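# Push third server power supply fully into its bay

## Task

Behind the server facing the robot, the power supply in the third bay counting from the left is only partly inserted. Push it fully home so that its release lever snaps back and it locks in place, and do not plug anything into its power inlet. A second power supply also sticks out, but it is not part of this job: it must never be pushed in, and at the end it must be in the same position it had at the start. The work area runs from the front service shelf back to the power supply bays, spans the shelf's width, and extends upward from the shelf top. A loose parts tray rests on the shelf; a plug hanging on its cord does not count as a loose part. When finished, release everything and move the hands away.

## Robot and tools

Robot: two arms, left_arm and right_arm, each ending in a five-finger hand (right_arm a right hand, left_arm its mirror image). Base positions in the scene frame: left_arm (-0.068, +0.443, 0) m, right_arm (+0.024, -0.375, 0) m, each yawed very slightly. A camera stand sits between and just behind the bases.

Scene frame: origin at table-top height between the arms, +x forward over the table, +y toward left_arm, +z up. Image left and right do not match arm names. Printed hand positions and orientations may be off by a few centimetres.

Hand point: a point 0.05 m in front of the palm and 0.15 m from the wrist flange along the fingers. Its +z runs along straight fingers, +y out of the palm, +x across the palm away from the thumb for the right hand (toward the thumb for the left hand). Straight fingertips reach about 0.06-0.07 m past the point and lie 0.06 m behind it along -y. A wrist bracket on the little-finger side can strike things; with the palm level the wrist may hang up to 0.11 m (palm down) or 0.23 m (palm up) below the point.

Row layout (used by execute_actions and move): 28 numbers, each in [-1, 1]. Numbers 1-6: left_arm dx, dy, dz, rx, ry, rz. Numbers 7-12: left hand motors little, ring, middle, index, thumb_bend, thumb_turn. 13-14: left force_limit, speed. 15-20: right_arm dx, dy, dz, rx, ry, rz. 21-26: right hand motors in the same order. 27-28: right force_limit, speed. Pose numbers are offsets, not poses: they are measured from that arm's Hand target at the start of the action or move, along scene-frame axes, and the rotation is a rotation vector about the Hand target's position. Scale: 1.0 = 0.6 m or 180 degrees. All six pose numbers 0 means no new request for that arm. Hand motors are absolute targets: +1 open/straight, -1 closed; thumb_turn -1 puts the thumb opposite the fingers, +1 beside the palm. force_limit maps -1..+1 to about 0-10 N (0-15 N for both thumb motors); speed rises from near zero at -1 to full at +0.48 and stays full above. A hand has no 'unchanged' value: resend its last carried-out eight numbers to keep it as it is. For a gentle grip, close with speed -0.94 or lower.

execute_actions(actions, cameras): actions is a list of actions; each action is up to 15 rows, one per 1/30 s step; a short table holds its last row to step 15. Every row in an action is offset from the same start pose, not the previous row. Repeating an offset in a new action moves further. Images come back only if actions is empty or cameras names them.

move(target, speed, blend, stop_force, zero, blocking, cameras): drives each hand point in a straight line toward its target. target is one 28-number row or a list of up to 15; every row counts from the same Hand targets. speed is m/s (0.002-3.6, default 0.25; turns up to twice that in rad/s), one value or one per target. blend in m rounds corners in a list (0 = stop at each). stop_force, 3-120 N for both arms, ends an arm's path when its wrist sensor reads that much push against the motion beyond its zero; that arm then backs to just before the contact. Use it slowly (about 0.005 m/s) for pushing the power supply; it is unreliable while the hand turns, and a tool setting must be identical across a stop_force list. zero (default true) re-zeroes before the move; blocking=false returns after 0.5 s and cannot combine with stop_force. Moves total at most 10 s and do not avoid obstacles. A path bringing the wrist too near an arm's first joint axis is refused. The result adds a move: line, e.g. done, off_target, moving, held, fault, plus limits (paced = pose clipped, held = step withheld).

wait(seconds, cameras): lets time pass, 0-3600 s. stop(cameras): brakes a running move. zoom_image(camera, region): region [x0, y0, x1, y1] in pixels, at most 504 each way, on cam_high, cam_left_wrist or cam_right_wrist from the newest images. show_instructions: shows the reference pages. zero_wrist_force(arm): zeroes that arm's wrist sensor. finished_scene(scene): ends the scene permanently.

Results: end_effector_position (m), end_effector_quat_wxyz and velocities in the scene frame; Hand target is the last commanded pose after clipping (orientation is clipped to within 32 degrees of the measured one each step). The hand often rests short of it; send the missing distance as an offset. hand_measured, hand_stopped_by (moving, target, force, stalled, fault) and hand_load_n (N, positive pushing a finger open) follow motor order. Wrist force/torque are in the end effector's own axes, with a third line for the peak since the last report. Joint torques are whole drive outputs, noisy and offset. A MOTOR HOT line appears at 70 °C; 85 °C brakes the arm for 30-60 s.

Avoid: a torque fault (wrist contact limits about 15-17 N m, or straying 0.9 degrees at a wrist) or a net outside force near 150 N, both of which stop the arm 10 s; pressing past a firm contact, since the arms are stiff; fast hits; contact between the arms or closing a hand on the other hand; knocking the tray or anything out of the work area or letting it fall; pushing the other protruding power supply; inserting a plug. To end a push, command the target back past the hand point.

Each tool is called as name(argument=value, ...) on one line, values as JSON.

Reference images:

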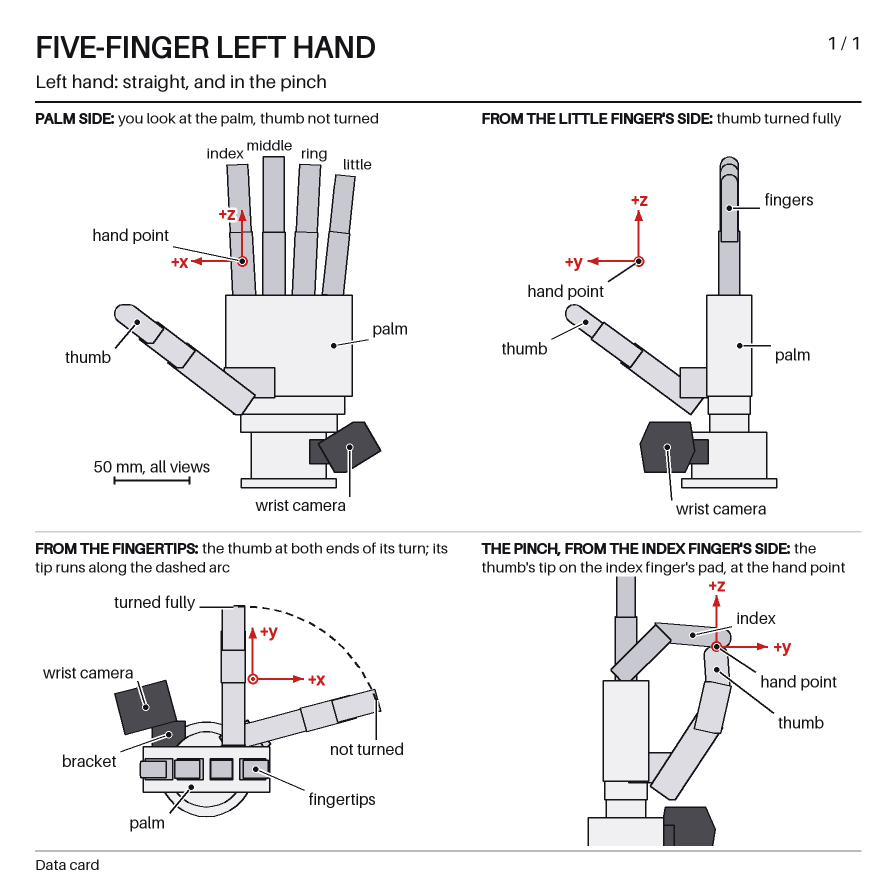

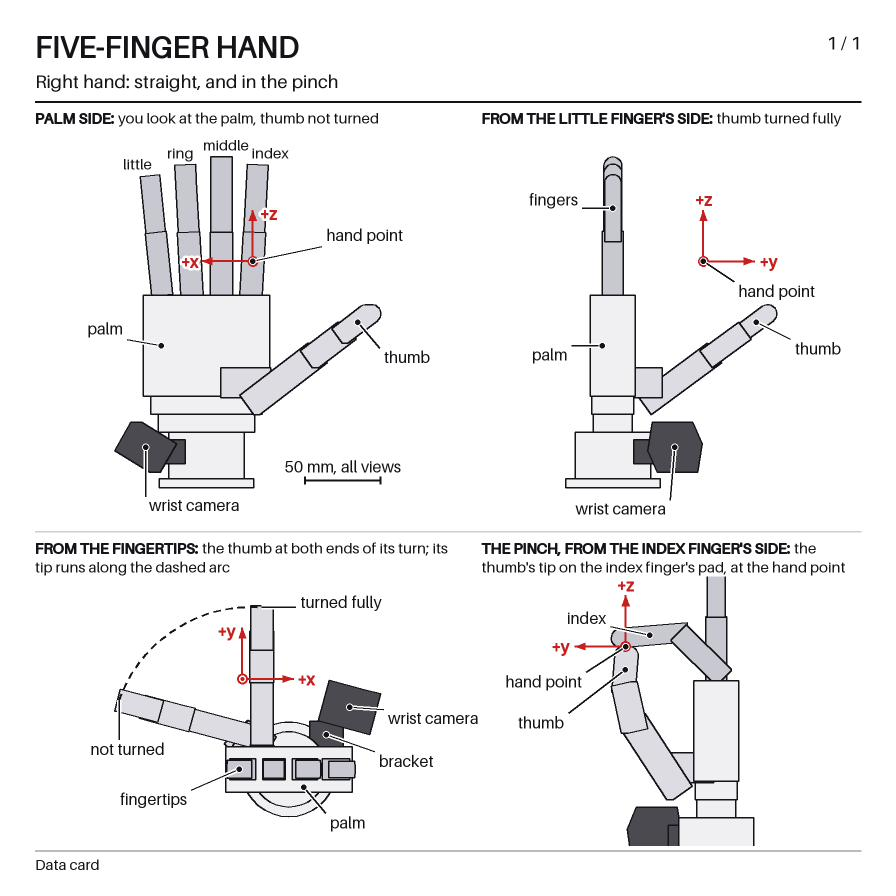

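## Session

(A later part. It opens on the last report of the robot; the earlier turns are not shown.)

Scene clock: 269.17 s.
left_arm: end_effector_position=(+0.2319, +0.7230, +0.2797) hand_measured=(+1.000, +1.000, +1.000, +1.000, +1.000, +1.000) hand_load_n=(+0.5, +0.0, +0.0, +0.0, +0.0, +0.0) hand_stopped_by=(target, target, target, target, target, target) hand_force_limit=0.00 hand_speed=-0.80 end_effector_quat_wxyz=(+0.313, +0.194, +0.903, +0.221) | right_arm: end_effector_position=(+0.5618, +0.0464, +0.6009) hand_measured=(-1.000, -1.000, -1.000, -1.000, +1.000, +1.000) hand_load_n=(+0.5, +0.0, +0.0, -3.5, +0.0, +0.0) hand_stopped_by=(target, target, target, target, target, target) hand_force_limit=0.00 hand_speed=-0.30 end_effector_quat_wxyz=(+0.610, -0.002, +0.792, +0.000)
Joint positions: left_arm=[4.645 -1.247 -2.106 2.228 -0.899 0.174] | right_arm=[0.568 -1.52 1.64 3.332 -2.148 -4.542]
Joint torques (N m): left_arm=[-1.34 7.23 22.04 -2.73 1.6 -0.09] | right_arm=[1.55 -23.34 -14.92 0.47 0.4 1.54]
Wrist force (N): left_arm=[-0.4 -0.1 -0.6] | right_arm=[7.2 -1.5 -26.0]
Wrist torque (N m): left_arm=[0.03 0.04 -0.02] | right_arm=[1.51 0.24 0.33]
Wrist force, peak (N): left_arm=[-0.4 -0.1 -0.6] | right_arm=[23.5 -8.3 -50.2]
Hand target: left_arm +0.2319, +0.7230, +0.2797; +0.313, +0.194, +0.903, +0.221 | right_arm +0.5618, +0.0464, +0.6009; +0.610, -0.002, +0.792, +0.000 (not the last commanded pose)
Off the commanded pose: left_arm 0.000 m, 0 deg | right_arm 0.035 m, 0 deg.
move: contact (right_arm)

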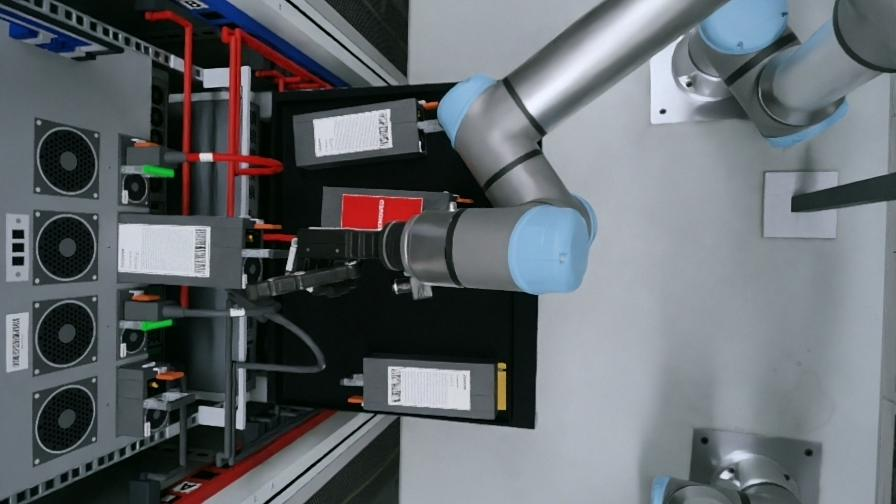

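move(target=[[0,0,0,0,0,0,1,1,1,1,1,1,0,-0.8,-0.05,0,0,0,0,0,-1,-1,-1,-1,1,1,0,-0.3],[0,0,0,0,0,0,1,1,1,1,1,1,0,-0.8,-0.12,-0.2,0.05,0,0,0,-1,-1,-1,-1,1,1,0,-0.3]], speed=0.1, cameras=["cam_high","cam_right_wrist"])

zoom_image(camera="cam_right_wrist", region=[300, 50, 600, 350])

zoom_image(camera="cam_high", region=[90, 180, 330, 300])

Scene clock: 283.53 s.
left_arm: end_effector_position=(+0.2319, +0.7230, +0.2797) hand_measured=(+1.000, +1.000, +1.000, +1.000, +1.000, +1.000) hand_load_n=(+0.0, +0.0, +0.0, +0.0, +0.0, +0.0) hand_stopped_by=(target, target, target, target, target, target) hand_force_limit=0.00 hand_speed=-0.80 end_effector_quat_wxyz=(+0.313, +0.194, +0.903, +0.221) | right_arm: end_effector_position=(+0.4898, -0.0736, +0.6308) hand_measured=(-1.000, -1.000, -1.000, -1.000, +1.000, +1.000) hand_load_n=(+0.0, +0.0, +0.0, +0.0, +0.0, +0.0) hand_stopped_by=(target, target, target, target, target, target) hand_force_limit=0.00 hand_speed=-0.30 end_effector_quat_wxyz=(+0.610, -0.002, +0.792, +0.000)
Joint positions: left_arm=[4.645 -1.247 -2.106 2.228 -0.899 0.174] | right_arm=[0.378 -1.871 1.869 3.424 -1.966 -4.605]
Joint torques (N m): left_arm=[-2.24 6.49 21.07 -2.86 1.67 -0.4] | right_arm=[6.34 -6.28 -31.81 -4.84 -0.53 1.31]
Wrist force (N): left_arm=[-0.2 0.1 -0.2] | right_arm=[-2.0 2.0 0.4]
Wrist torque (N m): left_arm=[0.03 0.02 -0.01] | right_arm=[0.35 0.29 -0.09]
Wrist force, peak (N): left_arm=[-0.3 -0.1 -0.6] | right_arm=[7.4 -1.5 -26.3]
Hand target: left_arm +0.2319, +0.7230, +0.2797; +0.313, +0.194, +0.903, +0.221 | right_arm +0.4898, -0.0736, +0.6309; +0.610, -0.002, +0.792, +0.000
Off the commanded pose: left_arm 0.000 m, 0 deg | right_arm 0.000 m, 0 deg.
move: done

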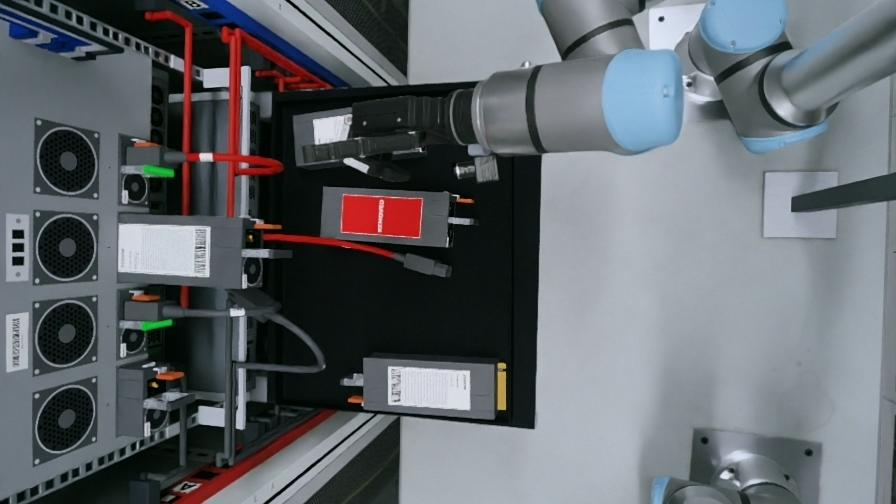

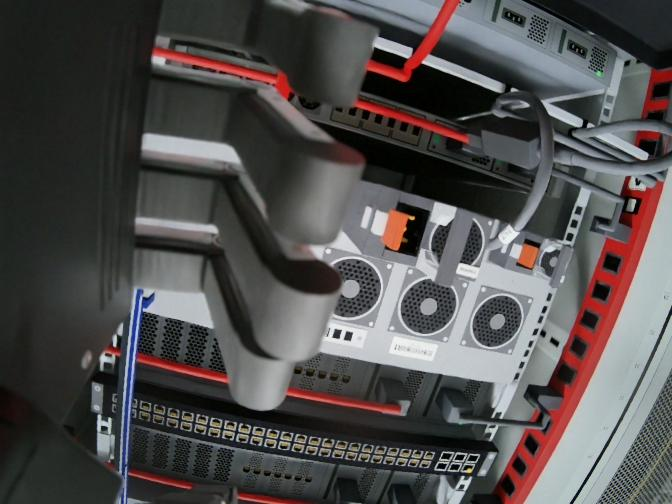

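Scaled by 1.680 from the camera's image (finer frame: 960x720).

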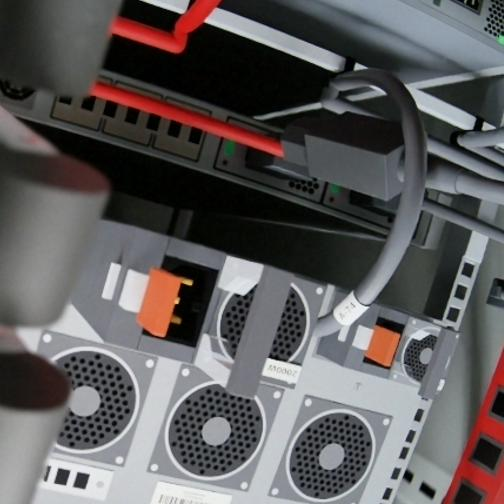

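Scaled by 2.100.

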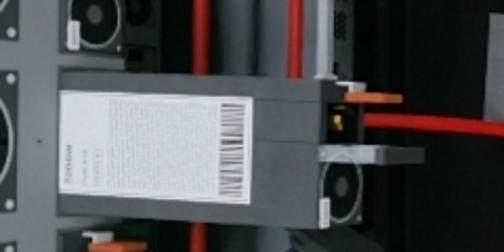

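move(target=[[0,0,0,0,0,0,1,1,1,1,1,1,0,-0.8,0.05,0.21,-0.045,0,0,0,-1,-1,-1,-1,1,1,0,-0.3],[0,0,0,0,0,0,1,1,1,1,1,1,0,-0.8,0.098,0.21,-0.045,0,0,0,-1,-1,-1,-1,1,1,0,-0.3]], speed=0.12)

move(target=[0,0,0,0,0,0,1,1,1,1,1,1,0,-0.8,0.03,0,0,0,0,0,-1,-1,-1,-1,1,1,0,-0.3], speed=0.01, stop_force=10)

move(target=[0,0,0,0,0,0,1,1,1,1,1,1,0,-0.8,0.0017,-0.008,0,0,0,0,-1,-1,-1,-1,1,1,0,-0.3], speed=0.01, cameras=["cam_high"])

zoom_image(camera="cam_high", region=[90, 180, 330, 300])

Scene clock: 307.10 s.
left_arm: end_effector_position=(+0.2319, +0.7230, +0.2797) hand_measured=(+1.000, +1.000, +1.000, +1.000, +1.000, +1.000) hand_load_n=(+0.0, +0.0, +0.0, +0.0, +0.0, +0.0) hand_stopped_by=(target, target, target, target, target, target) hand_force_limit=0.00 hand_speed=-0.80 end_effector_quat_wxyz=(+0.313, +0.194, +0.903, +0.221) | right_arm: end_effector_position=(+0.5486, +0.0523, +0.6040) hand_measured=(-1.000, -1.000, -1.000, -1.000, +1.000, +1.000) hand_load_n=(+0.0, +0.0, +0.0, +0.0, +0.0, +0.0) hand_stopped_by=(target, target, target, target, target, target) hand_force_limit=0.00 hand_speed=-0.30 end_effector_quat_wxyz=(+0.610, -0.002, +0.792, +0.000)
Joint positions: left_arm=[4.645 -1.247 -2.106 2.228 -0.899 0.174] | right_arm=[0.597 -1.53 1.642 3.345 -2.175 -4.531]
Joint torques (N m): left_arm=[-1.97 7.61 22.17 -3.01 1.52 -0.42] | right_arm=[9.22 -31.72 -12.19 0.38 -0.79 1.36]
Wrist force (N): left_arm=[-0.1 0.0 -0.4] | right_arm=[-1.5 2.0 0.6]
Wrist torque (N m): left_arm=[0.02 0.00 -0.01] | right_arm=[0.32 0.21 -0.17]
Wrist force, peak (N): left_arm=[-0.2 0.0 -0.8] | right_arm=[-1.7 3.0 0.8]
Hand target: left_arm +0.2319, +0.7230, +0.2797; +0.313, +0.194, +0.903, +0.221 | right_arm +0.5486, +0.0524, +0.6039; +0.610, -0.002, +0.792, +0.000
Off the commanded pose: left_arm 0.000 m, 0 deg | right_arm 0.000 m, 0 deg.
move: done

Scene clock: 309.57 s.
left_arm: end_effector_position=(+0.2319, +0.7230, +0.2797) hand_measured=(+1.000, +1.000, +1.000, +1.000, +1.000, +1.000) hand_load_n=(+0.0, +0.0, +0.0, +0.0, +0.0, +0.0) hand_stopped_by=(target, target, target, target, target, target) hand_force_limit=0.00 hand_speed=-0.80 end_effector_quat_wxyz=(+0.313, +0.194, +0.903, +0.221) | right_arm: end_effector_position=(+0.5625, +0.0524, +0.6040) hand_measured=(-1.000, -1.000, -1.000, -1.000, +1.000, +1.000) hand_load_n=(+0.0, +0.0, +0.0, -1.0, +0.0, +0.0) hand_stopped_by=(target, target, target, target, target, target) hand_force_limit=0.00 hand_speed=-0.30 end_effector_quat_wxyz=(+0.610, -0.002, +0.792, +0.000)
Joint positions: left_arm=[4.645 -1.247 -2.106 2.228 -0.899 0.174] | right_arm=[0.578 -1.508 1.62 3.342 -2.158 -4.538]
Joint torques (N m): left_arm=[-1.22 7.85 23.34 -2.83 1.6 -0.4] | right_arm=[7.03 -30.66 -13.61 0.28 -1.2 1.44]
Wrist force (N): left_arm=[0.0 0.0 -0.4] | right_arm=[1.3 0.8 -8.3]
Wrist torque (N m): left_arm=[0.03 -0.01 0.00] | right_arm=[0.72 0.22 0.08]
Wrist force, peak (N): left_arm=[-0.3 0.0 -0.5] | right_arm=[5.7 -0.1 -16.3]
Hand target: left_arm +0.2319, +0.7230, +0.2797; +0.313, +0.194, +0.903, +0.221 | right_arm +0.5625, +0.0524, +0.6039; +0.610, -0.002, +0.792, +0.000 (not the last commanded pose)
Off the commanded pose: left_arm 0.000 m, 0 deg | right_arm 0.004 m, 0 deg.
move: contact (right_arm)

Scene clock: 310.27 s.
left_arm: end_effector_position=(+0.2319, +0.7230, +0.2797) hand_measured=(+1.000, +1.000, +1.000, +1.000, +1.000, +1.000) hand_load_n=(+0.0, +0.0, +0.0, +0.0, +0.0, +0.0) hand_stopped_by=(target, target, target, target, target, target) hand_force_limit=0.00 hand_speed=-0.80 end_effector_quat_wxyz=(+0.313, +0.194, +0.903, +0.221) | right_arm: end_effector_position=(+0.5636, +0.0475, +0.6040) hand_measured=(-1.000, -1.000, -1.000, -1.000, +1.000, +1.000) hand_load_n=(+0.0, +0.0, +0.0, -2.0, +0.0, +0.0) hand_stopped_by=(target, target, target, target, target, target) hand_force_limit=0.00 hand_speed=-0.30 end_effector_quat_wxyz=(+0.610, -0.002, +0.792, +0.000)
Joint positions: left_arm=[4.645 -1.247 -2.106 2.228 -0.899 0.174] | right_arm=[0.568 -1.516 1.628 3.34 -2.148 -4.542]
Joint torques (N m): left_arm=[-0.47 7.52 22.73 -2.86 1.58 -0.29] | right_arm=[-9.11 -13.87 -17.13 -1.71 -0.84 -1.24]
Wrist force (N): left_arm=[-0.3 0.1 -0.3] | right_arm=[-1.1 3.2 -21.5]
Wrist torque (N m): left_arm=[0.02 0.03 -0.02] | right_arm=[1.50 0.30 -0.04]
Wrist force, peak (N): left_arm=[-0.3 0.0 -0.6] | right_arm=[-2.2 7.7 -22.0]
Hand target: left_arm +0.2319, +0.7230, +0.2797; +0.313, +0.194, +0.903, +0.221 | right_arm +0.5636, +0.0476, +0.6039; +0.610, -0.002, +0.792, +0.000
Off the commanded pose: left_arm 0.000 m, 0 deg | right_arm 0.000 m, 0 deg.
move: done

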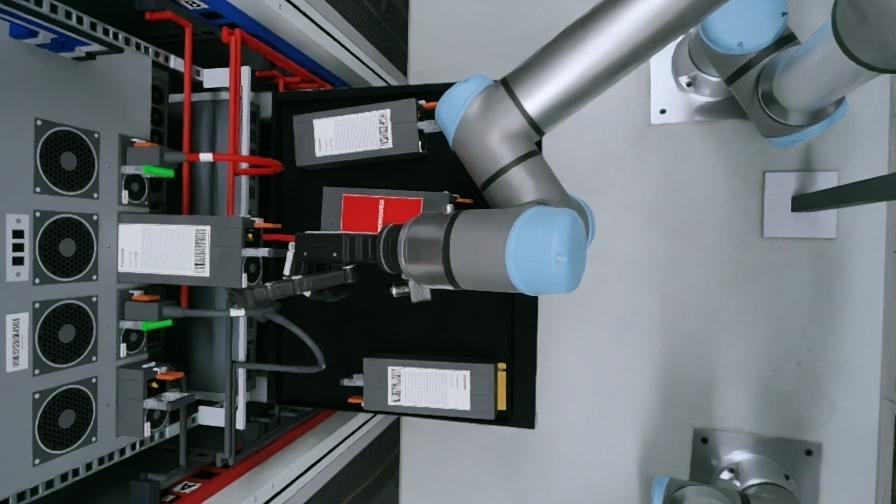

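Scaled by 2.100.

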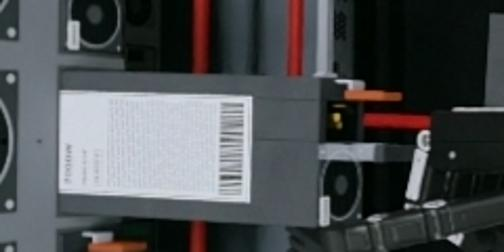

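move(target=[0,0,0,0,0,0,1,1,1,1,1,1,0,-0.8,0.001,-0.012,0,0,0,0,-1,-1,-1,-1,1,1,0,-0.3], speed=0.01, cameras=["cam_high"])

zoom_image(camera="cam_high", region=[90, 180, 330, 300])

Scene clock: 313.10 s.
left_arm: end_effector_position=(+0.2319, +0.7230, +0.2797) hand_measured=(+1.000, +1.000, +1.000, +1.000, +1.000, +1.000) hand_load_n=(+0.0, +0.0, +0.0, +0.0, +0.0, +0.0) hand_stopped_by=(target, target, target, target, target, target) hand_force_limit=0.00 hand_speed=-0.80 end_effector_quat_wxyz=(+0.313, +0.194, +0.903, +0.221) | right_arm: end_effector_position=(+0.5641, +0.0404, +0.6039) hand_measured=(-1.000, -1.000, -1.000, -1.000, +1.000, +1.000) hand_load_n=(+0.0, +0.0, +0.0, -3.5, +0.0, +0.0) hand_stopped_by=(target, target, target, target, target, target) hand_force_limit=0.00 hand_speed=-0.30 end_effector_quat_wxyz=(+0.610, -0.002, +0.792, +0.000)
Joint positions: left_arm=[4.645 -1.247 -2.106 2.228 -0.899 0.174] | right_arm=[0.554 -1.528 1.641 3.336 -2.134 -4.547]
Joint torques (N m): left_arm=[-1.57 6.95 21.51 -2.91 1.27 -0.37] | right_arm=[-21.78 -13.34 -15.58 -0.93 -3.9 -0.73]
Wrist force (N): left_arm=[-0.3 -0.1 -0.3] | right_arm=[-4.2 22.0 -25.0]
Wrist torque (N m): left_arm=[0.00 0.02 -0.01] | right_arm=[2.40 0.42 -0.19]
Wrist force, peak (N): left_arm=[-0.4 0.0 -0.6] | right_arm=[-4.1 22.1 -25.3]
Hand target: left_arm +0.2319, +0.7230, +0.2797; +0.313, +0.194, +0.903, +0.221 | right_arm +0.5642, +0.0404, +0.6039; +0.610, -0.002, +0.792, +0.000
Off the commanded pose: left_arm 0.000 m, 0 deg | right_arm 0.000 m, 0 deg.
move: done

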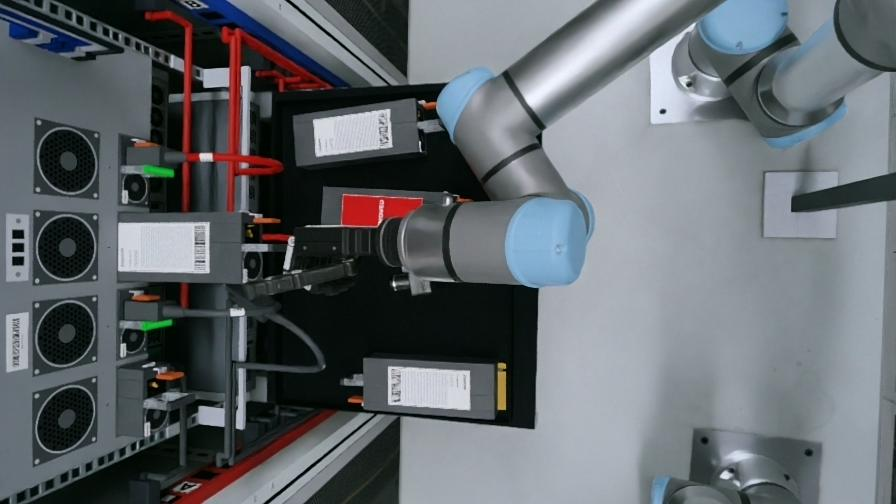

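Scaled by 2.100.

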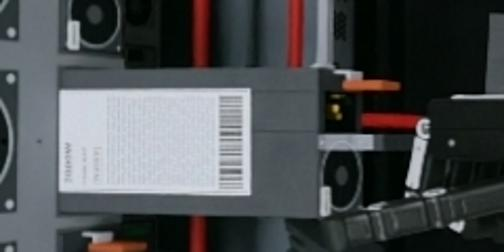

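move(target=[0,0,0,0,0,0,1,1,1,1,1,1,0,-0.8,0,0.0075,0,0,0,0,-1,-1,-1,-1,1,1,0,-0.3], speed=0.01, cameras=["cam_high"])

zoom_image(camera="cam_high", region=[90, 180, 330, 300])

Scene clock: 316.40 s.
left_arm: end_effector_position=(+0.2319, +0.7230, +0.2797) hand_measured=(+1.000, +1.000, +1.000, +1.000, +1.000, +1.000) hand_load_n=(+0.0, +0.0, +0.0, +0.0, +0.0, +0.0) hand_stopped_by=(target, target, target, target, target, target) hand_force_limit=0.00 hand_speed=-0.80 end_effector_quat_wxyz=(+0.313, +0.194, +0.903, +0.221) | right_arm: end_effector_position=(+0.5642, +0.0450, +0.6039) hand_measured=(-1.000, -1.000, -1.000, -1.000, +1.000, +1.000) hand_load_n=(+0.0, +0.0, +0.0, -1.0, +0.0, +0.0) hand_stopped_by=(target, target, target, target, target, target) hand_force_limit=0.00 hand_speed=-0.30 end_effector_quat_wxyz=(+0.610, -0.002, +0.792, +0.000)
Joint positions: left_arm=[4.645 -1.247 -2.106 2.228 -0.899 0.174] | right_arm=[0.562 -1.519 1.632 3.338 -2.143 -4.544]
Joint torques (N m): left_arm=[-1.73 7.48 22.8 -3.04 1.72 -0.26] | right_arm=[-1.84 -22.46 -22.67 0.5 -0.36 1.62]
Wrist force (N): left_arm=[-0.2 -0.1 -0.2] | right_arm=[0.3 0.2 -7.4]
Wrist torque (N m): left_arm=[-0.01 0.03 -0.01] | right_arm=[0.52 0.08 -0.10]
Wrist force, peak (N): left_arm=[-0.3 0.3 -0.5] | right_arm=[-4.1 22.3 -25.4]
Hand target: left_arm +0.2319, +0.7230, +0.2797; +0.313, +0.194, +0.903, +0.221 | right_arm +0.5642, +0.0449, +0.6039; +0.610, -0.002, +0.792, +0.000
Off the commanded pose: left_arm 0.000 m, 0 deg | right_arm 0.000 m, 0 deg.
move: done

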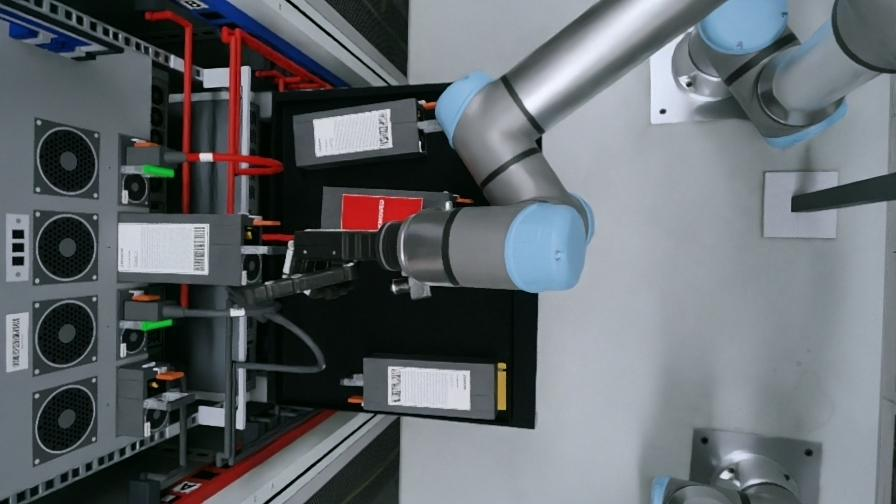

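Scaled by 2.100.

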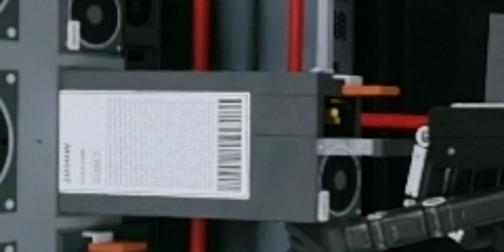

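move(target=[0,0,0,0,0,0,1,1,1,1,1,1,0,-0.8,0.06,0,0,0,0,0,-1,-1,-1,-1,1,1,0,-0.3], speed=0.01, stop_force=30, cameras=["cam_high"])

zoom_image(camera="cam_high", region=[90, 180, 330, 300])

Scene clock: 323.70 s.
left_arm: end_effector_position=(+0.2319, +0.7230, +0.2797) hand_measured=(+1.000, +1.000, +1.000, +1.000, +1.000, +1.000) hand_load_n=(+0.0, +0.0, +0.0, -0.5, +0.0, +0.0) hand_stopped_by=(target, target, target, target, target, target) hand_force_limit=0.00 hand_speed=-0.80 end_effector_quat_wxyz=(+0.313, +0.194, +0.903, +0.221) | right_arm: end_effector_position=(+0.6002, +0.0449, +0.6039) hand_measured=(-1.000, -1.000, -1.000, -1.000, +1.000, +1.000) hand_load_n=(+0.0, +0.0, +0.0, -1.5, +0.0, +0.0) hand_stopped_by=(target, target, target, target, target, target) hand_force_limit=0.00 hand_speed=-0.30 end_effector_quat_wxyz=(+0.610, -0.002, +0.792, +0.000)
Joint positions: left_arm=[4.645 -1.247 -2.106 2.228 -0.899 0.174] | right_arm=[0.519 -1.46 1.568 3.335 -2.101 -4.559]
Joint torques (N m): left_arm=[-0.92 7.42 23.24 -3.06 1.61 -0.41] | right_arm=[1.3 -28.55 -11.38 -0.97 -2.59 1.43]
Wrist force (N): left_arm=[-0.1 0.0 -0.5] | right_arm=[-0.8 6.5 -15.4]
Wrist torque (N m): left_arm=[0.04 0.00 -0.01] | right_arm=[1.28 0.23 -0.14]
Wrist force, peak (N): left_arm=[-0.3 -0.2 -0.6] | right_arm=[2.2 2.2 -27.9]
Hand target: left_arm +0.2319, +0.7230, +0.2797; +0.313, +0.194, +0.903, +0.221 | right_arm +0.6002, +0.0449, +0.6039; +0.610, -0.002, +0.792, +0.000
Off the commanded pose: left_arm 0.000 m, 0 deg | right_arm 0.000 m, 0 deg.
move: done

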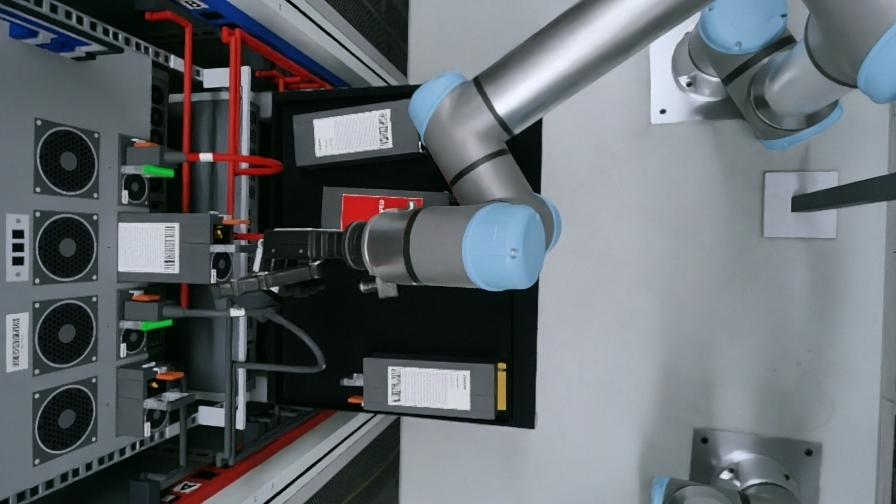

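Scaled by 2.100.

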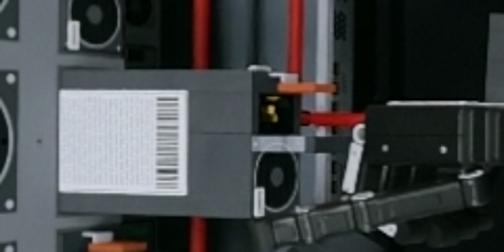

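move(target=[0,0,0,0,0,0,1,1,1,1,1,1,0,-0.8,0.06,0.002,0,0,0,0,-1,-1,-1,-1,1,1,0,-0.3], speed=0.012, stop_force=30, zero=false, cameras=["cam_high", "cam_right_wrist"])

zoom_image(camera="cam_high", region=[90, 180, 330, 300])

Scene clock: 329.97 s.
left_arm: end_effector_position=(+0.2319, +0.7230, +0.2797) hand_measured=(+1.000, +1.000, +1.000, +1.000, +1.000, +1.000) hand_load_n=(+0.0, +0.0, +0.0, +0.0, +0.0, +0.0) hand_stopped_by=(target, target, target, target, target, target) hand_force_limit=0.00 hand_speed=-0.80 end_effector_quat_wxyz=(+0.313, +0.194, +0.903, +0.221) | right_arm: end_effector_position=(+0.6362, +0.0461, +0.6039) hand_measured=(-1.000, -1.000, -1.000, -1.000, +1.000, +1.000) hand_load_n=(+0.0, +0.0, +0.0, -0.5, +0.0, +0.0) hand_stopped_by=(target, target, target, target, target, target) hand_force_limit=0.00 hand_speed=-0.30 end_effector_quat_wxyz=(+0.610, -0.002, +0.792, +0.000)
Joint positions: left_arm=[4.645 -1.247 -2.106 2.228 -0.899 0.174] | right_arm=[0.483 -1.396 1.495 3.338 -2.067 -4.572]
Joint torques (N m): left_arm=[-2.06 6.85 23.52 -3.17 1.68 -0.5] | right_arm=[9.03 -35.51 -12.39 -0.55 -0.95 0.96]
Wrist force (N): left_arm=[0.0 -0.1 0.0] | right_arm=[-2.1 1.9 -3.6]
Wrist torque (N m): left_arm=[-0.02 0.01 0.00] | right_arm=[0.38 0.19 -0.11]
Wrist force, peak (N): left_arm=[-0.3 0.1 -0.7] | right_arm=[0.4 5.7 -16.3]
Hand target: left_arm +0.2319, +0.7230, +0.2797; +0.313, +0.194, +0.903, +0.221 | right_arm +0.6362, +0.0461, +0.6039; +0.610, -0.002, +0.792, +0.000
Off the commanded pose: left_arm 0.000 m, 0 deg | right_arm 0.000 m, 0 deg.
move: done

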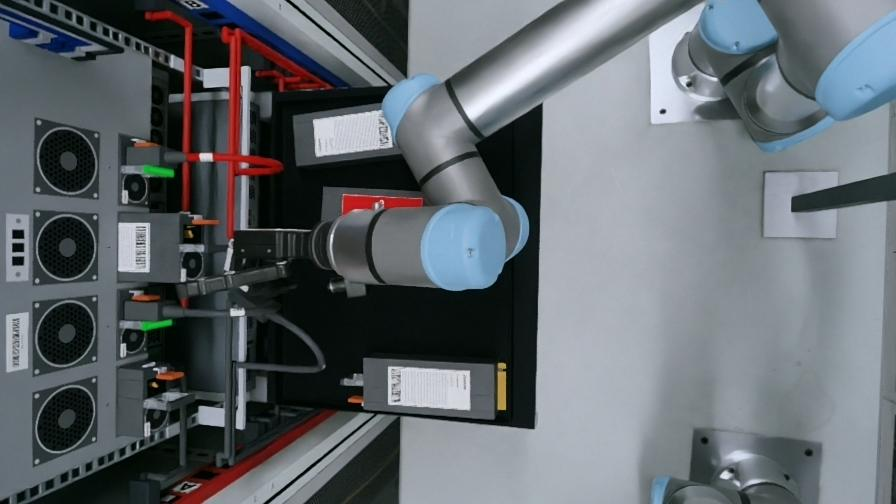

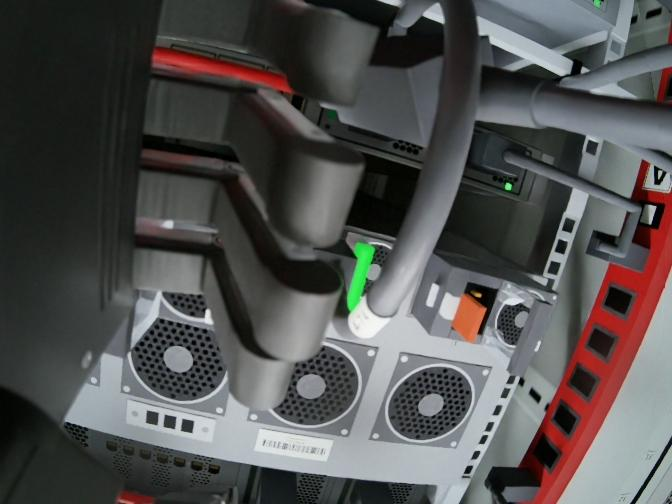

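Scaled by 2.100.

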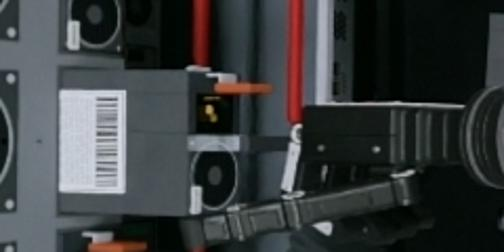

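move(target=[0,0,0,0,0,0,1,1,1,1,1,1,0,-0.8,0.075,0.0,0,0,0,0,-1,-1,-1,-1,1,1,0,-0.3], speed=0.012, stop_force=30, zero=false, cameras=["cam_high", "cam_right_wrist"])

zoom_image(camera="cam_high", region=[90, 180, 330, 300])

Scene clock: 340.47 s.
left_arm: end_effector_position=(+0.2319, +0.7230, +0.2797) hand_measured=(+1.000, +1.000, +1.000, +1.000, +1.000, +1.000) hand_load_n=(+0.0, +0.0, +0.0, +0.0, +0.0, +0.0) hand_stopped_by=(target, target, target, target, target, target) hand_force_limit=0.00 hand_speed=-0.80 end_effector_quat_wxyz=(+0.313, +0.194, +0.903, +0.221) | right_arm: end_effector_position=(+0.6812, +0.0461, +0.6039) hand_measured=(-1.000, -1.000, -1.000, -1.000, +1.000, +1.000) hand_load_n=(+0.0, +0.0, +0.0, -0.5, +0.0, +0.0) hand_stopped_by=(target, target, target, target, target, target) hand_force_limit=0.00 hand_speed=-0.30 end_effector_quat_wxyz=(+0.610, -0.002, +0.792, +0.000)
Joint positions: left_arm=[4.645 -1.247 -2.106 2.228 -0.899 0.174] | right_arm=[0.441 -1.315 1.394 3.351 -2.027 -4.585]
Joint torques (N m): left_arm=[-0.99 7.39 24.13 -3.39 1.78 -0.41] | right_arm=[6.7 -38.86 -12.51 -2.6 -1.87 1.09]
Wrist force (N): left_arm=[-0.2 0.1 -0.2] | right_arm=[-2.3 4.1 -4.6]
Wrist torque (N m): left_arm=[0.03 0.02 -0.01] | right_arm=[0.53 0.21 -0.13]
Wrist force, peak (N): left_arm=[-0.5 -0.1 -0.5] | right_arm=[-2.0 5.1 -7.7]
Hand target: left_arm +0.2319, +0.7230, +0.2797; +0.313, +0.194, +0.903, +0.221 | right_arm +0.6812, +0.0461, +0.6039; +0.610, -0.002, +0.792, +0.000
Off the commanded pose: left_arm 0.000 m, 0 deg | right_arm 0.000 m, 0 deg.
move: done

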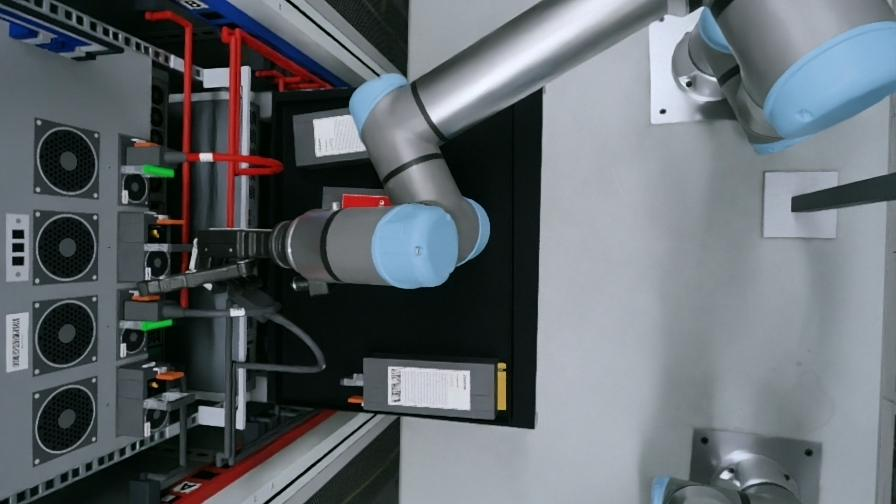

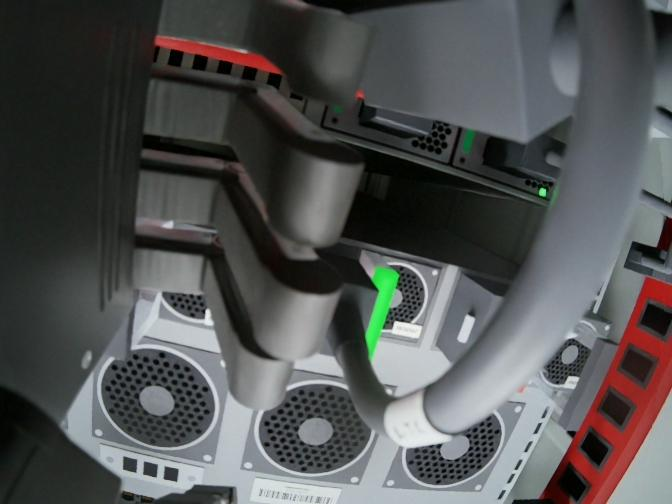

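Scaled by 2.100.

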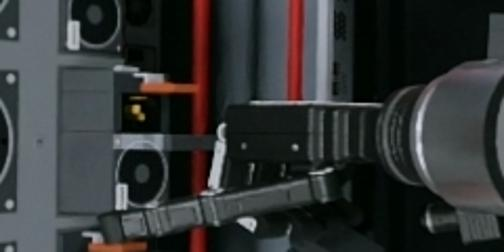

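move(target=[0,0,0,0,0,0,1,1,1,1,1,1,0,-0.8,0.033,0.0,0,0,0,0,-1,-1,-1,-1,1,1,0,-0.3], speed=0.01, stop_force=35, zero=false, cameras=["cam_high", "cam_right_wrist"])

zoom_image(camera="cam_high", region=[90, 180, 330, 300])

Scene clock: 351.20 s.
left_arm: end_effector_position=(+0.2319, +0.7230, +0.2797) hand_measured=(+1.000, +1.000, +1.000, +1.000, +1.000, +1.000) hand_load_n=(+0.0, +0.0, +0.0, +0.5, +0.0, +0.0) hand_stopped_by=(target, target, target, target, target, target) hand_force_limit=0.00 hand_speed=-0.80 end_effector_quat_wxyz=(+0.313, +0.194, +0.903, +0.221) | right_arm: end_effector_position=(+0.7010, +0.0461, +0.6039) hand_measured=(-1.000, -1.000, -1.000, -1.000, +1.000, +1.000) hand_load_n=(+0.0, +0.0, +0.0, -1.5, +0.0, +0.0) hand_stopped_by=(target, target, target, target, target, target) hand_force_limit=0.00 hand_speed=-0.30 end_effector_quat_wxyz=(+0.610, -0.002, +0.792, +0.000)
Joint positions: left_arm=[4.645 -1.247 -2.106 2.228 -0.899 0.174] | right_arm=[0.424 -1.277 1.346 3.359 -2.011 -4.59]
Joint torques (N m): left_arm=[-2.46 7.15 23.65 -3.44 1.59 -0.53] | right_arm=[-13.12 -39.17 -11.86 -1.75 -3.27 0.83]
Wrist force (N): left_arm=[-0.1 0.1 -0.3] | right_arm=[-1.2 11.0 -12.4]
Wrist torque (N m): left_arm=[0.02 0.00 -0.01] | right_arm=[1.32 0.26 -0.06]
Wrist force, peak (N): left_arm=[-0.4 0.3 -0.6] | right_arm=[-1.2 10.9 -13.7]
Hand target: left_arm +0.2319, +0.7230, +0.2797; +0.313, +0.194, +0.903, +0.221 | right_arm +0.7010, +0.0461, +0.6039; +0.610, -0.002, +0.792, +0.000
Off the commanded pose: left_arm 0.000 m, 0 deg | right_arm 0.000 m, 0 deg.
move: done

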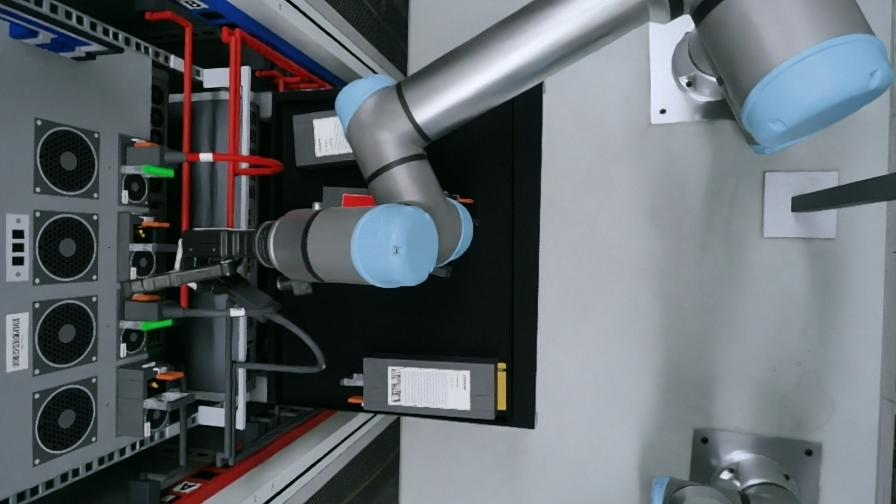

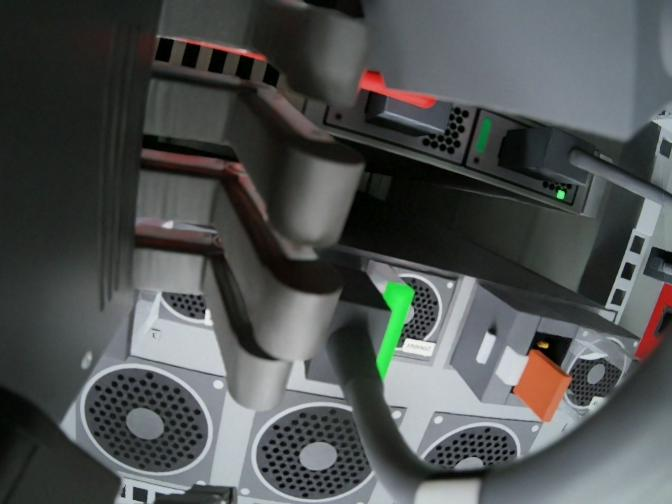

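Scaled by 2.100.

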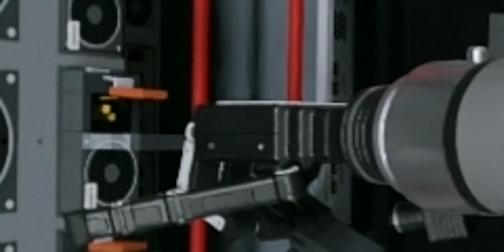

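move(target=[0,0,0,0,0,0,1,1,1,1,1,1,0,-0.8,0.012,0.003,0,0,0,0,-1,-1,-1,-1,1,1,0,-0.3], speed=0.008, stop_force=45, zero=false, cameras=["cam_high", "cam_right_wrist"])

zoom_image(camera="cam_high", region=[90, 180, 330, 300])

Scene clock: 359.13 s.
left_arm: end_effector_position=(+0.2319, +0.7230, +0.2797) hand_measured=(+1.000, +1.000, +1.000, +1.000, +1.000, +1.000) hand_load_n=(+0.0, +0.0, +0.0, +0.0, +0.0, +0.0) hand_stopped_by=(target, target, target, target, target, target) hand_force_limit=0.00 hand_speed=-0.80 end_effector_quat_wxyz=(+0.313, +0.194, +0.903, +0.221) | right_arm: end_effector_position=(+0.7082, +0.0479, +0.6039) hand_measured=(-1.000, -1.000, -1.000, -1.000, +1.000, +1.000) hand_load_n=(+0.0, +0.0, +0.0, -2.5, +0.0, +0.0) hand_stopped_by=(target, target, target, target, target, target) hand_force_limit=0.00 hand_speed=-0.30 end_effector_quat_wxyz=(+0.610, -0.002, +0.792, +0.000)
Joint positions: left_arm=[4.645 -1.247 -2.106 2.228 -0.899 0.174] | right_arm=[0.421 -1.26 1.324 3.364 -2.008 -4.591]
Joint torques (N m): left_arm=[-2.52 6.72 23.36 -3.45 1.99 -0.39] | right_arm=[-27.53 -26.98 -13.77 -0.9 -0.87 -1.5]
Wrist force (N): left_arm=[-0.3 0.0 -0.4] | right_arm=[12.2 -2.2 -43.5]
Wrist torque (N m): left_arm=[0.03 0.04 -0.02] | right_arm=[2.44 0.06 0.64]
Wrist force, peak (N): left_arm=[-0.4 0.0 -0.6] | right_arm=[13.7 -2.9 -43.8]
Hand target: left_arm +0.2319, +0.7230, +0.2797; +0.313, +0.194, +0.903, +0.221 | right_arm +0.7082, +0.0479, +0.6039; +0.610, -0.002, +0.792, +0.000
Off the commanded pose: left_arm 0.000 m, 0 deg | right_arm 0.000 m, 0 deg.
move: done

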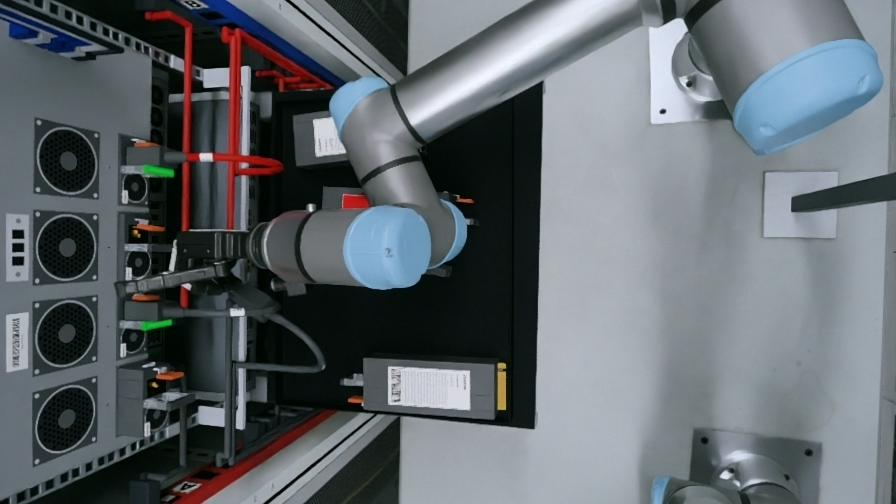

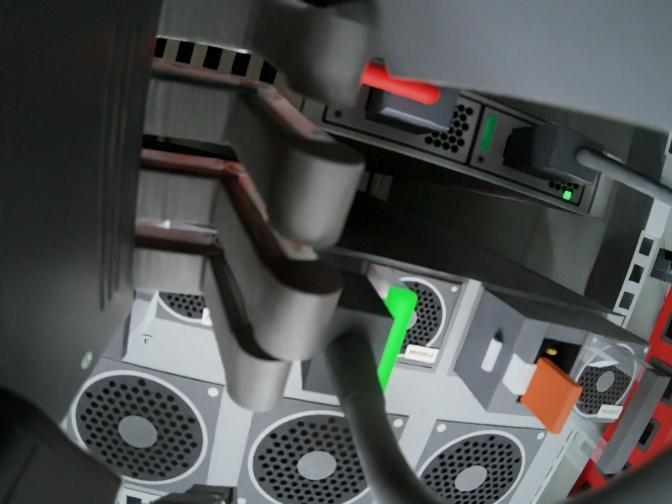

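Scaled by 2.100.

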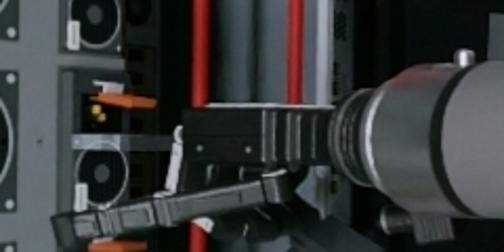

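zoom_image(camera="cam_high", region=[110, 130, 190, 330])

Scaled by 2.520.

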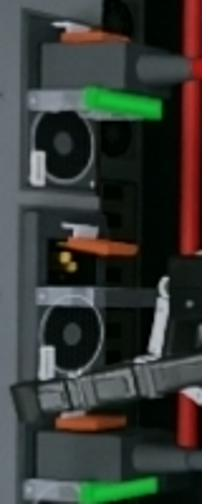

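move(target=[0,0,0,0,0,0,1,1,1,1,1,1,0,-0.8,0.01,0.0,0,0,0,0,-1,-1,-1,-1,1,1,0,-0.3], speed=0.005, stop_force=75, zero=false, cameras=["cam_high"])

zoom_image(camera="cam_high", region=[110, 130, 190, 330])

Scene clock: 366.00 s.
left_arm: end_effector_position=(+0.2319, +0.7230, +0.2797) hand_measured=(+1.000, +1.000, +1.000, +1.000, +1.000, +1.000) hand_load_n=(+0.0, +0.0, +0.0, +0.0, -0.5, +0.0) hand_stopped_by=(target, target, target, target, target, target) hand_force_limit=0.00 hand_speed=-0.80 end_effector_quat_wxyz=(+0.313, +0.194, +0.903, +0.221) | right_arm: end_effector_position=(+0.7142, +0.0479, +0.6039) hand_measured=(-1.000, -1.000, -1.000, -1.000, +1.000, +1.000) hand_load_n=(+0.0, +0.0, +0.0, -1.5, +0.0, +0.0) hand_stopped_by=(target, target, target, target, target, target) hand_force_limit=0.00 hand_speed=-0.30 end_effector_quat_wxyz=(+0.610, -0.002, +0.792, +0.000)
Joint positions: left_arm=[4.645 -1.247 -2.106 2.228 -0.899 0.174] | right_arm=[0.417 -1.249 1.308 3.367 -2.003 -4.593]
Joint torques (N m): left_arm=[-2.17 7.25 23.73 -3.21 1.91 -0.5] | right_arm=[-10.51 -31.45 -12.8 0.43 -0.77 -1.51]
Wrist force (N): left_arm=[0.0 0.3 -0.4] | right_arm=[2.9 0.8 -23.7]
Wrist torque (N m): left_arm=[0.06 -0.01 -0.01] | right_arm=[1.49 0.20 0.15]
Wrist force, peak (N): left_arm=[-0.4 0.1 -0.8] | right_arm=[17.5 -2.5 -49.6]
Hand target: left_arm +0.2319, +0.7230, +0.2797; +0.313, +0.194, +0.903, +0.221 | right_arm +0.7142, +0.0479, +0.6039; +0.610, -0.002, +0.792, +0.000
Off the commanded pose: left_arm 0.000 m, 0 deg | right_arm 0.000 m, 0 deg.
move: done

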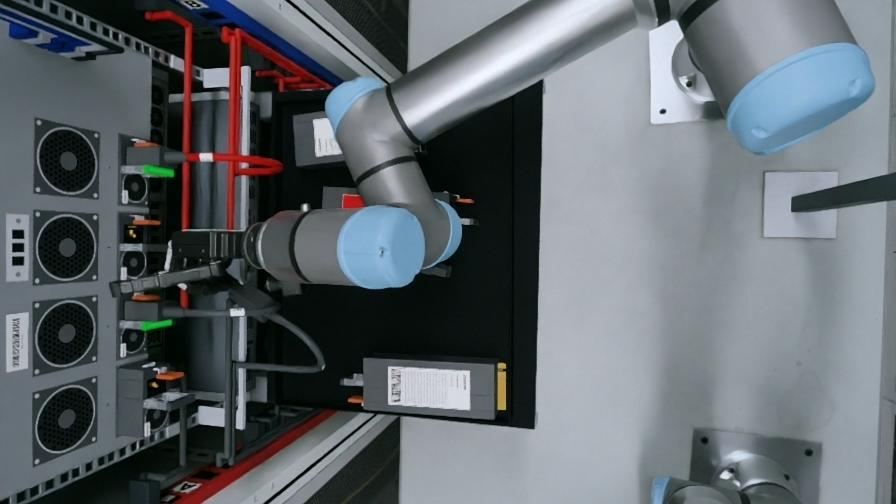

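Scaled by 2.520.

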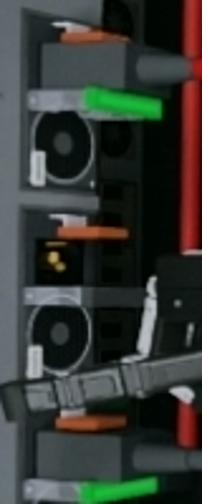

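move(target=[[0,0,0,0,0,0,1,1,1,1,1,1,0,-0.8,-0.02,0.0,0,0,0,0,-1,-1,-1,-1,1,1,0,-0.3],[0,0,0,0,0,0,1,1,1,1,1,1,0,-0.8,-0.2,-0.005,0,0,0,0,-1,-1,-1,-1,1,1,0,-0.3]], speed=[0.02,0.08], blend=0.01, cameras=["cam_high","cam_right_wrist"])

zoom_image(camera="cam_high", region=[100, 120, 220, 340])

Scene clock: 370.50 s.
left_arm: end_effector_position=(+0.2319, +0.7230, +0.2797) hand_measured=(+1.000, +1.000, +1.000, +1.000, +1.000, +1.000) hand_load_n=(+0.0, +0.0, +0.0, +0.5, +0.0, +0.0) hand_stopped_by=(target, target, target, target, target, target) hand_force_limit=0.00 hand_speed=-0.80 end_effector_quat_wxyz=(+0.313, +0.194, +0.903, +0.221) | right_arm: end_effector_position=(+0.5940, +0.0450, +0.6040) hand_measured=(-1.000, -1.000, -1.000, -1.000, +1.000, +1.000) hand_load_n=(+0.0, +0.0, +0.0, +0.0, +0.0, +0.0) hand_stopped_by=(target, target, target, target, target, target) hand_force_limit=0.00 hand_speed=-0.30 end_effector_quat_wxyz=(+0.610, -0.002, +0.792, +0.000) end_effector_velocity=(+0.002, +0.000, +0.001) end_effector_angular_velocity=(+0.000, -0.002, +0.001)
Joint positions: left_arm=[4.645 -1.247 -2.106 2.228 -0.899 0.174] | right_arm=[0.526 -1.471 1.579 3.335 -2.108 -4.557]
Joint velocities: left_arm=[within noise] | right_arm=[-0.003 0.005 -0.005 -0.002 0.004 -0.003]
Joint torques (N m): left_arm=[-1.8 8.07 23.05 -3.58 1.74 -0.59] | right_arm=[-9.5 -15.95 -30.29 -4.57 0.75 -1.16]
Wrist force (N): left_arm=[-0.3 0.0 -0.5] | right_arm=[-1.4 0.7 0.7]
Wrist torque (N m): left_arm=[0.03 0.02 -0.01] | right_arm=[0.07 0.17 -0.20]
Wrist force, peak (N): left_arm=[-0.4 0.1 -0.6] | right_arm=[1.8 0.6 -24.1]
Hand target: left_arm +0.2319, +0.7230, +0.2797; +0.313, +0.194, +0.903, +0.221 | right_arm +0.5942, +0.0449, +0.6039; +0.610, -0.002, +0.792, +0.000
Off the commanded pose: left_arm 0.000 m, 0 deg | right_arm 0.000 m, 0 deg.
move: done; blend cut to 0.006 m at target 1

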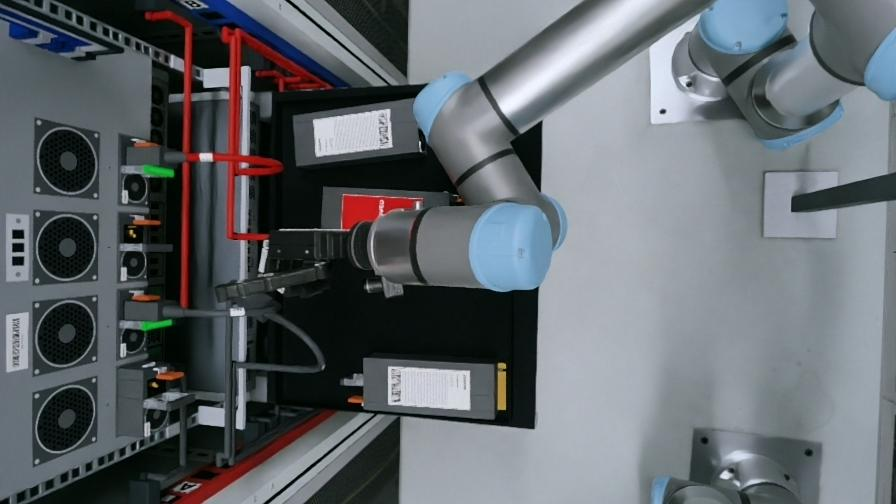

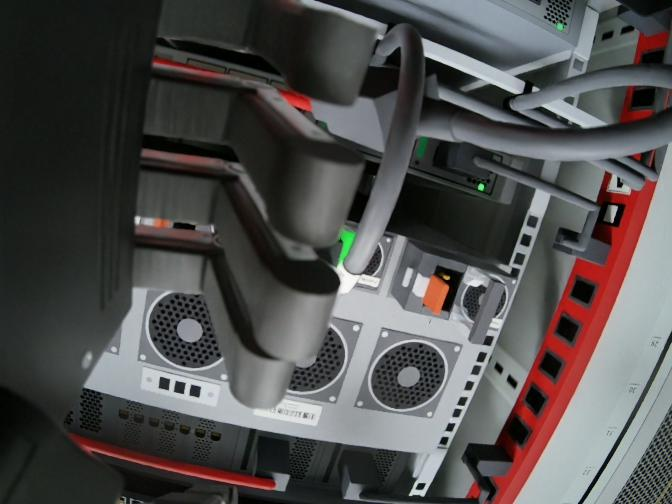

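Scaled by 2.291.

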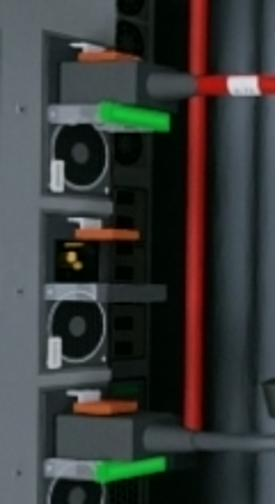

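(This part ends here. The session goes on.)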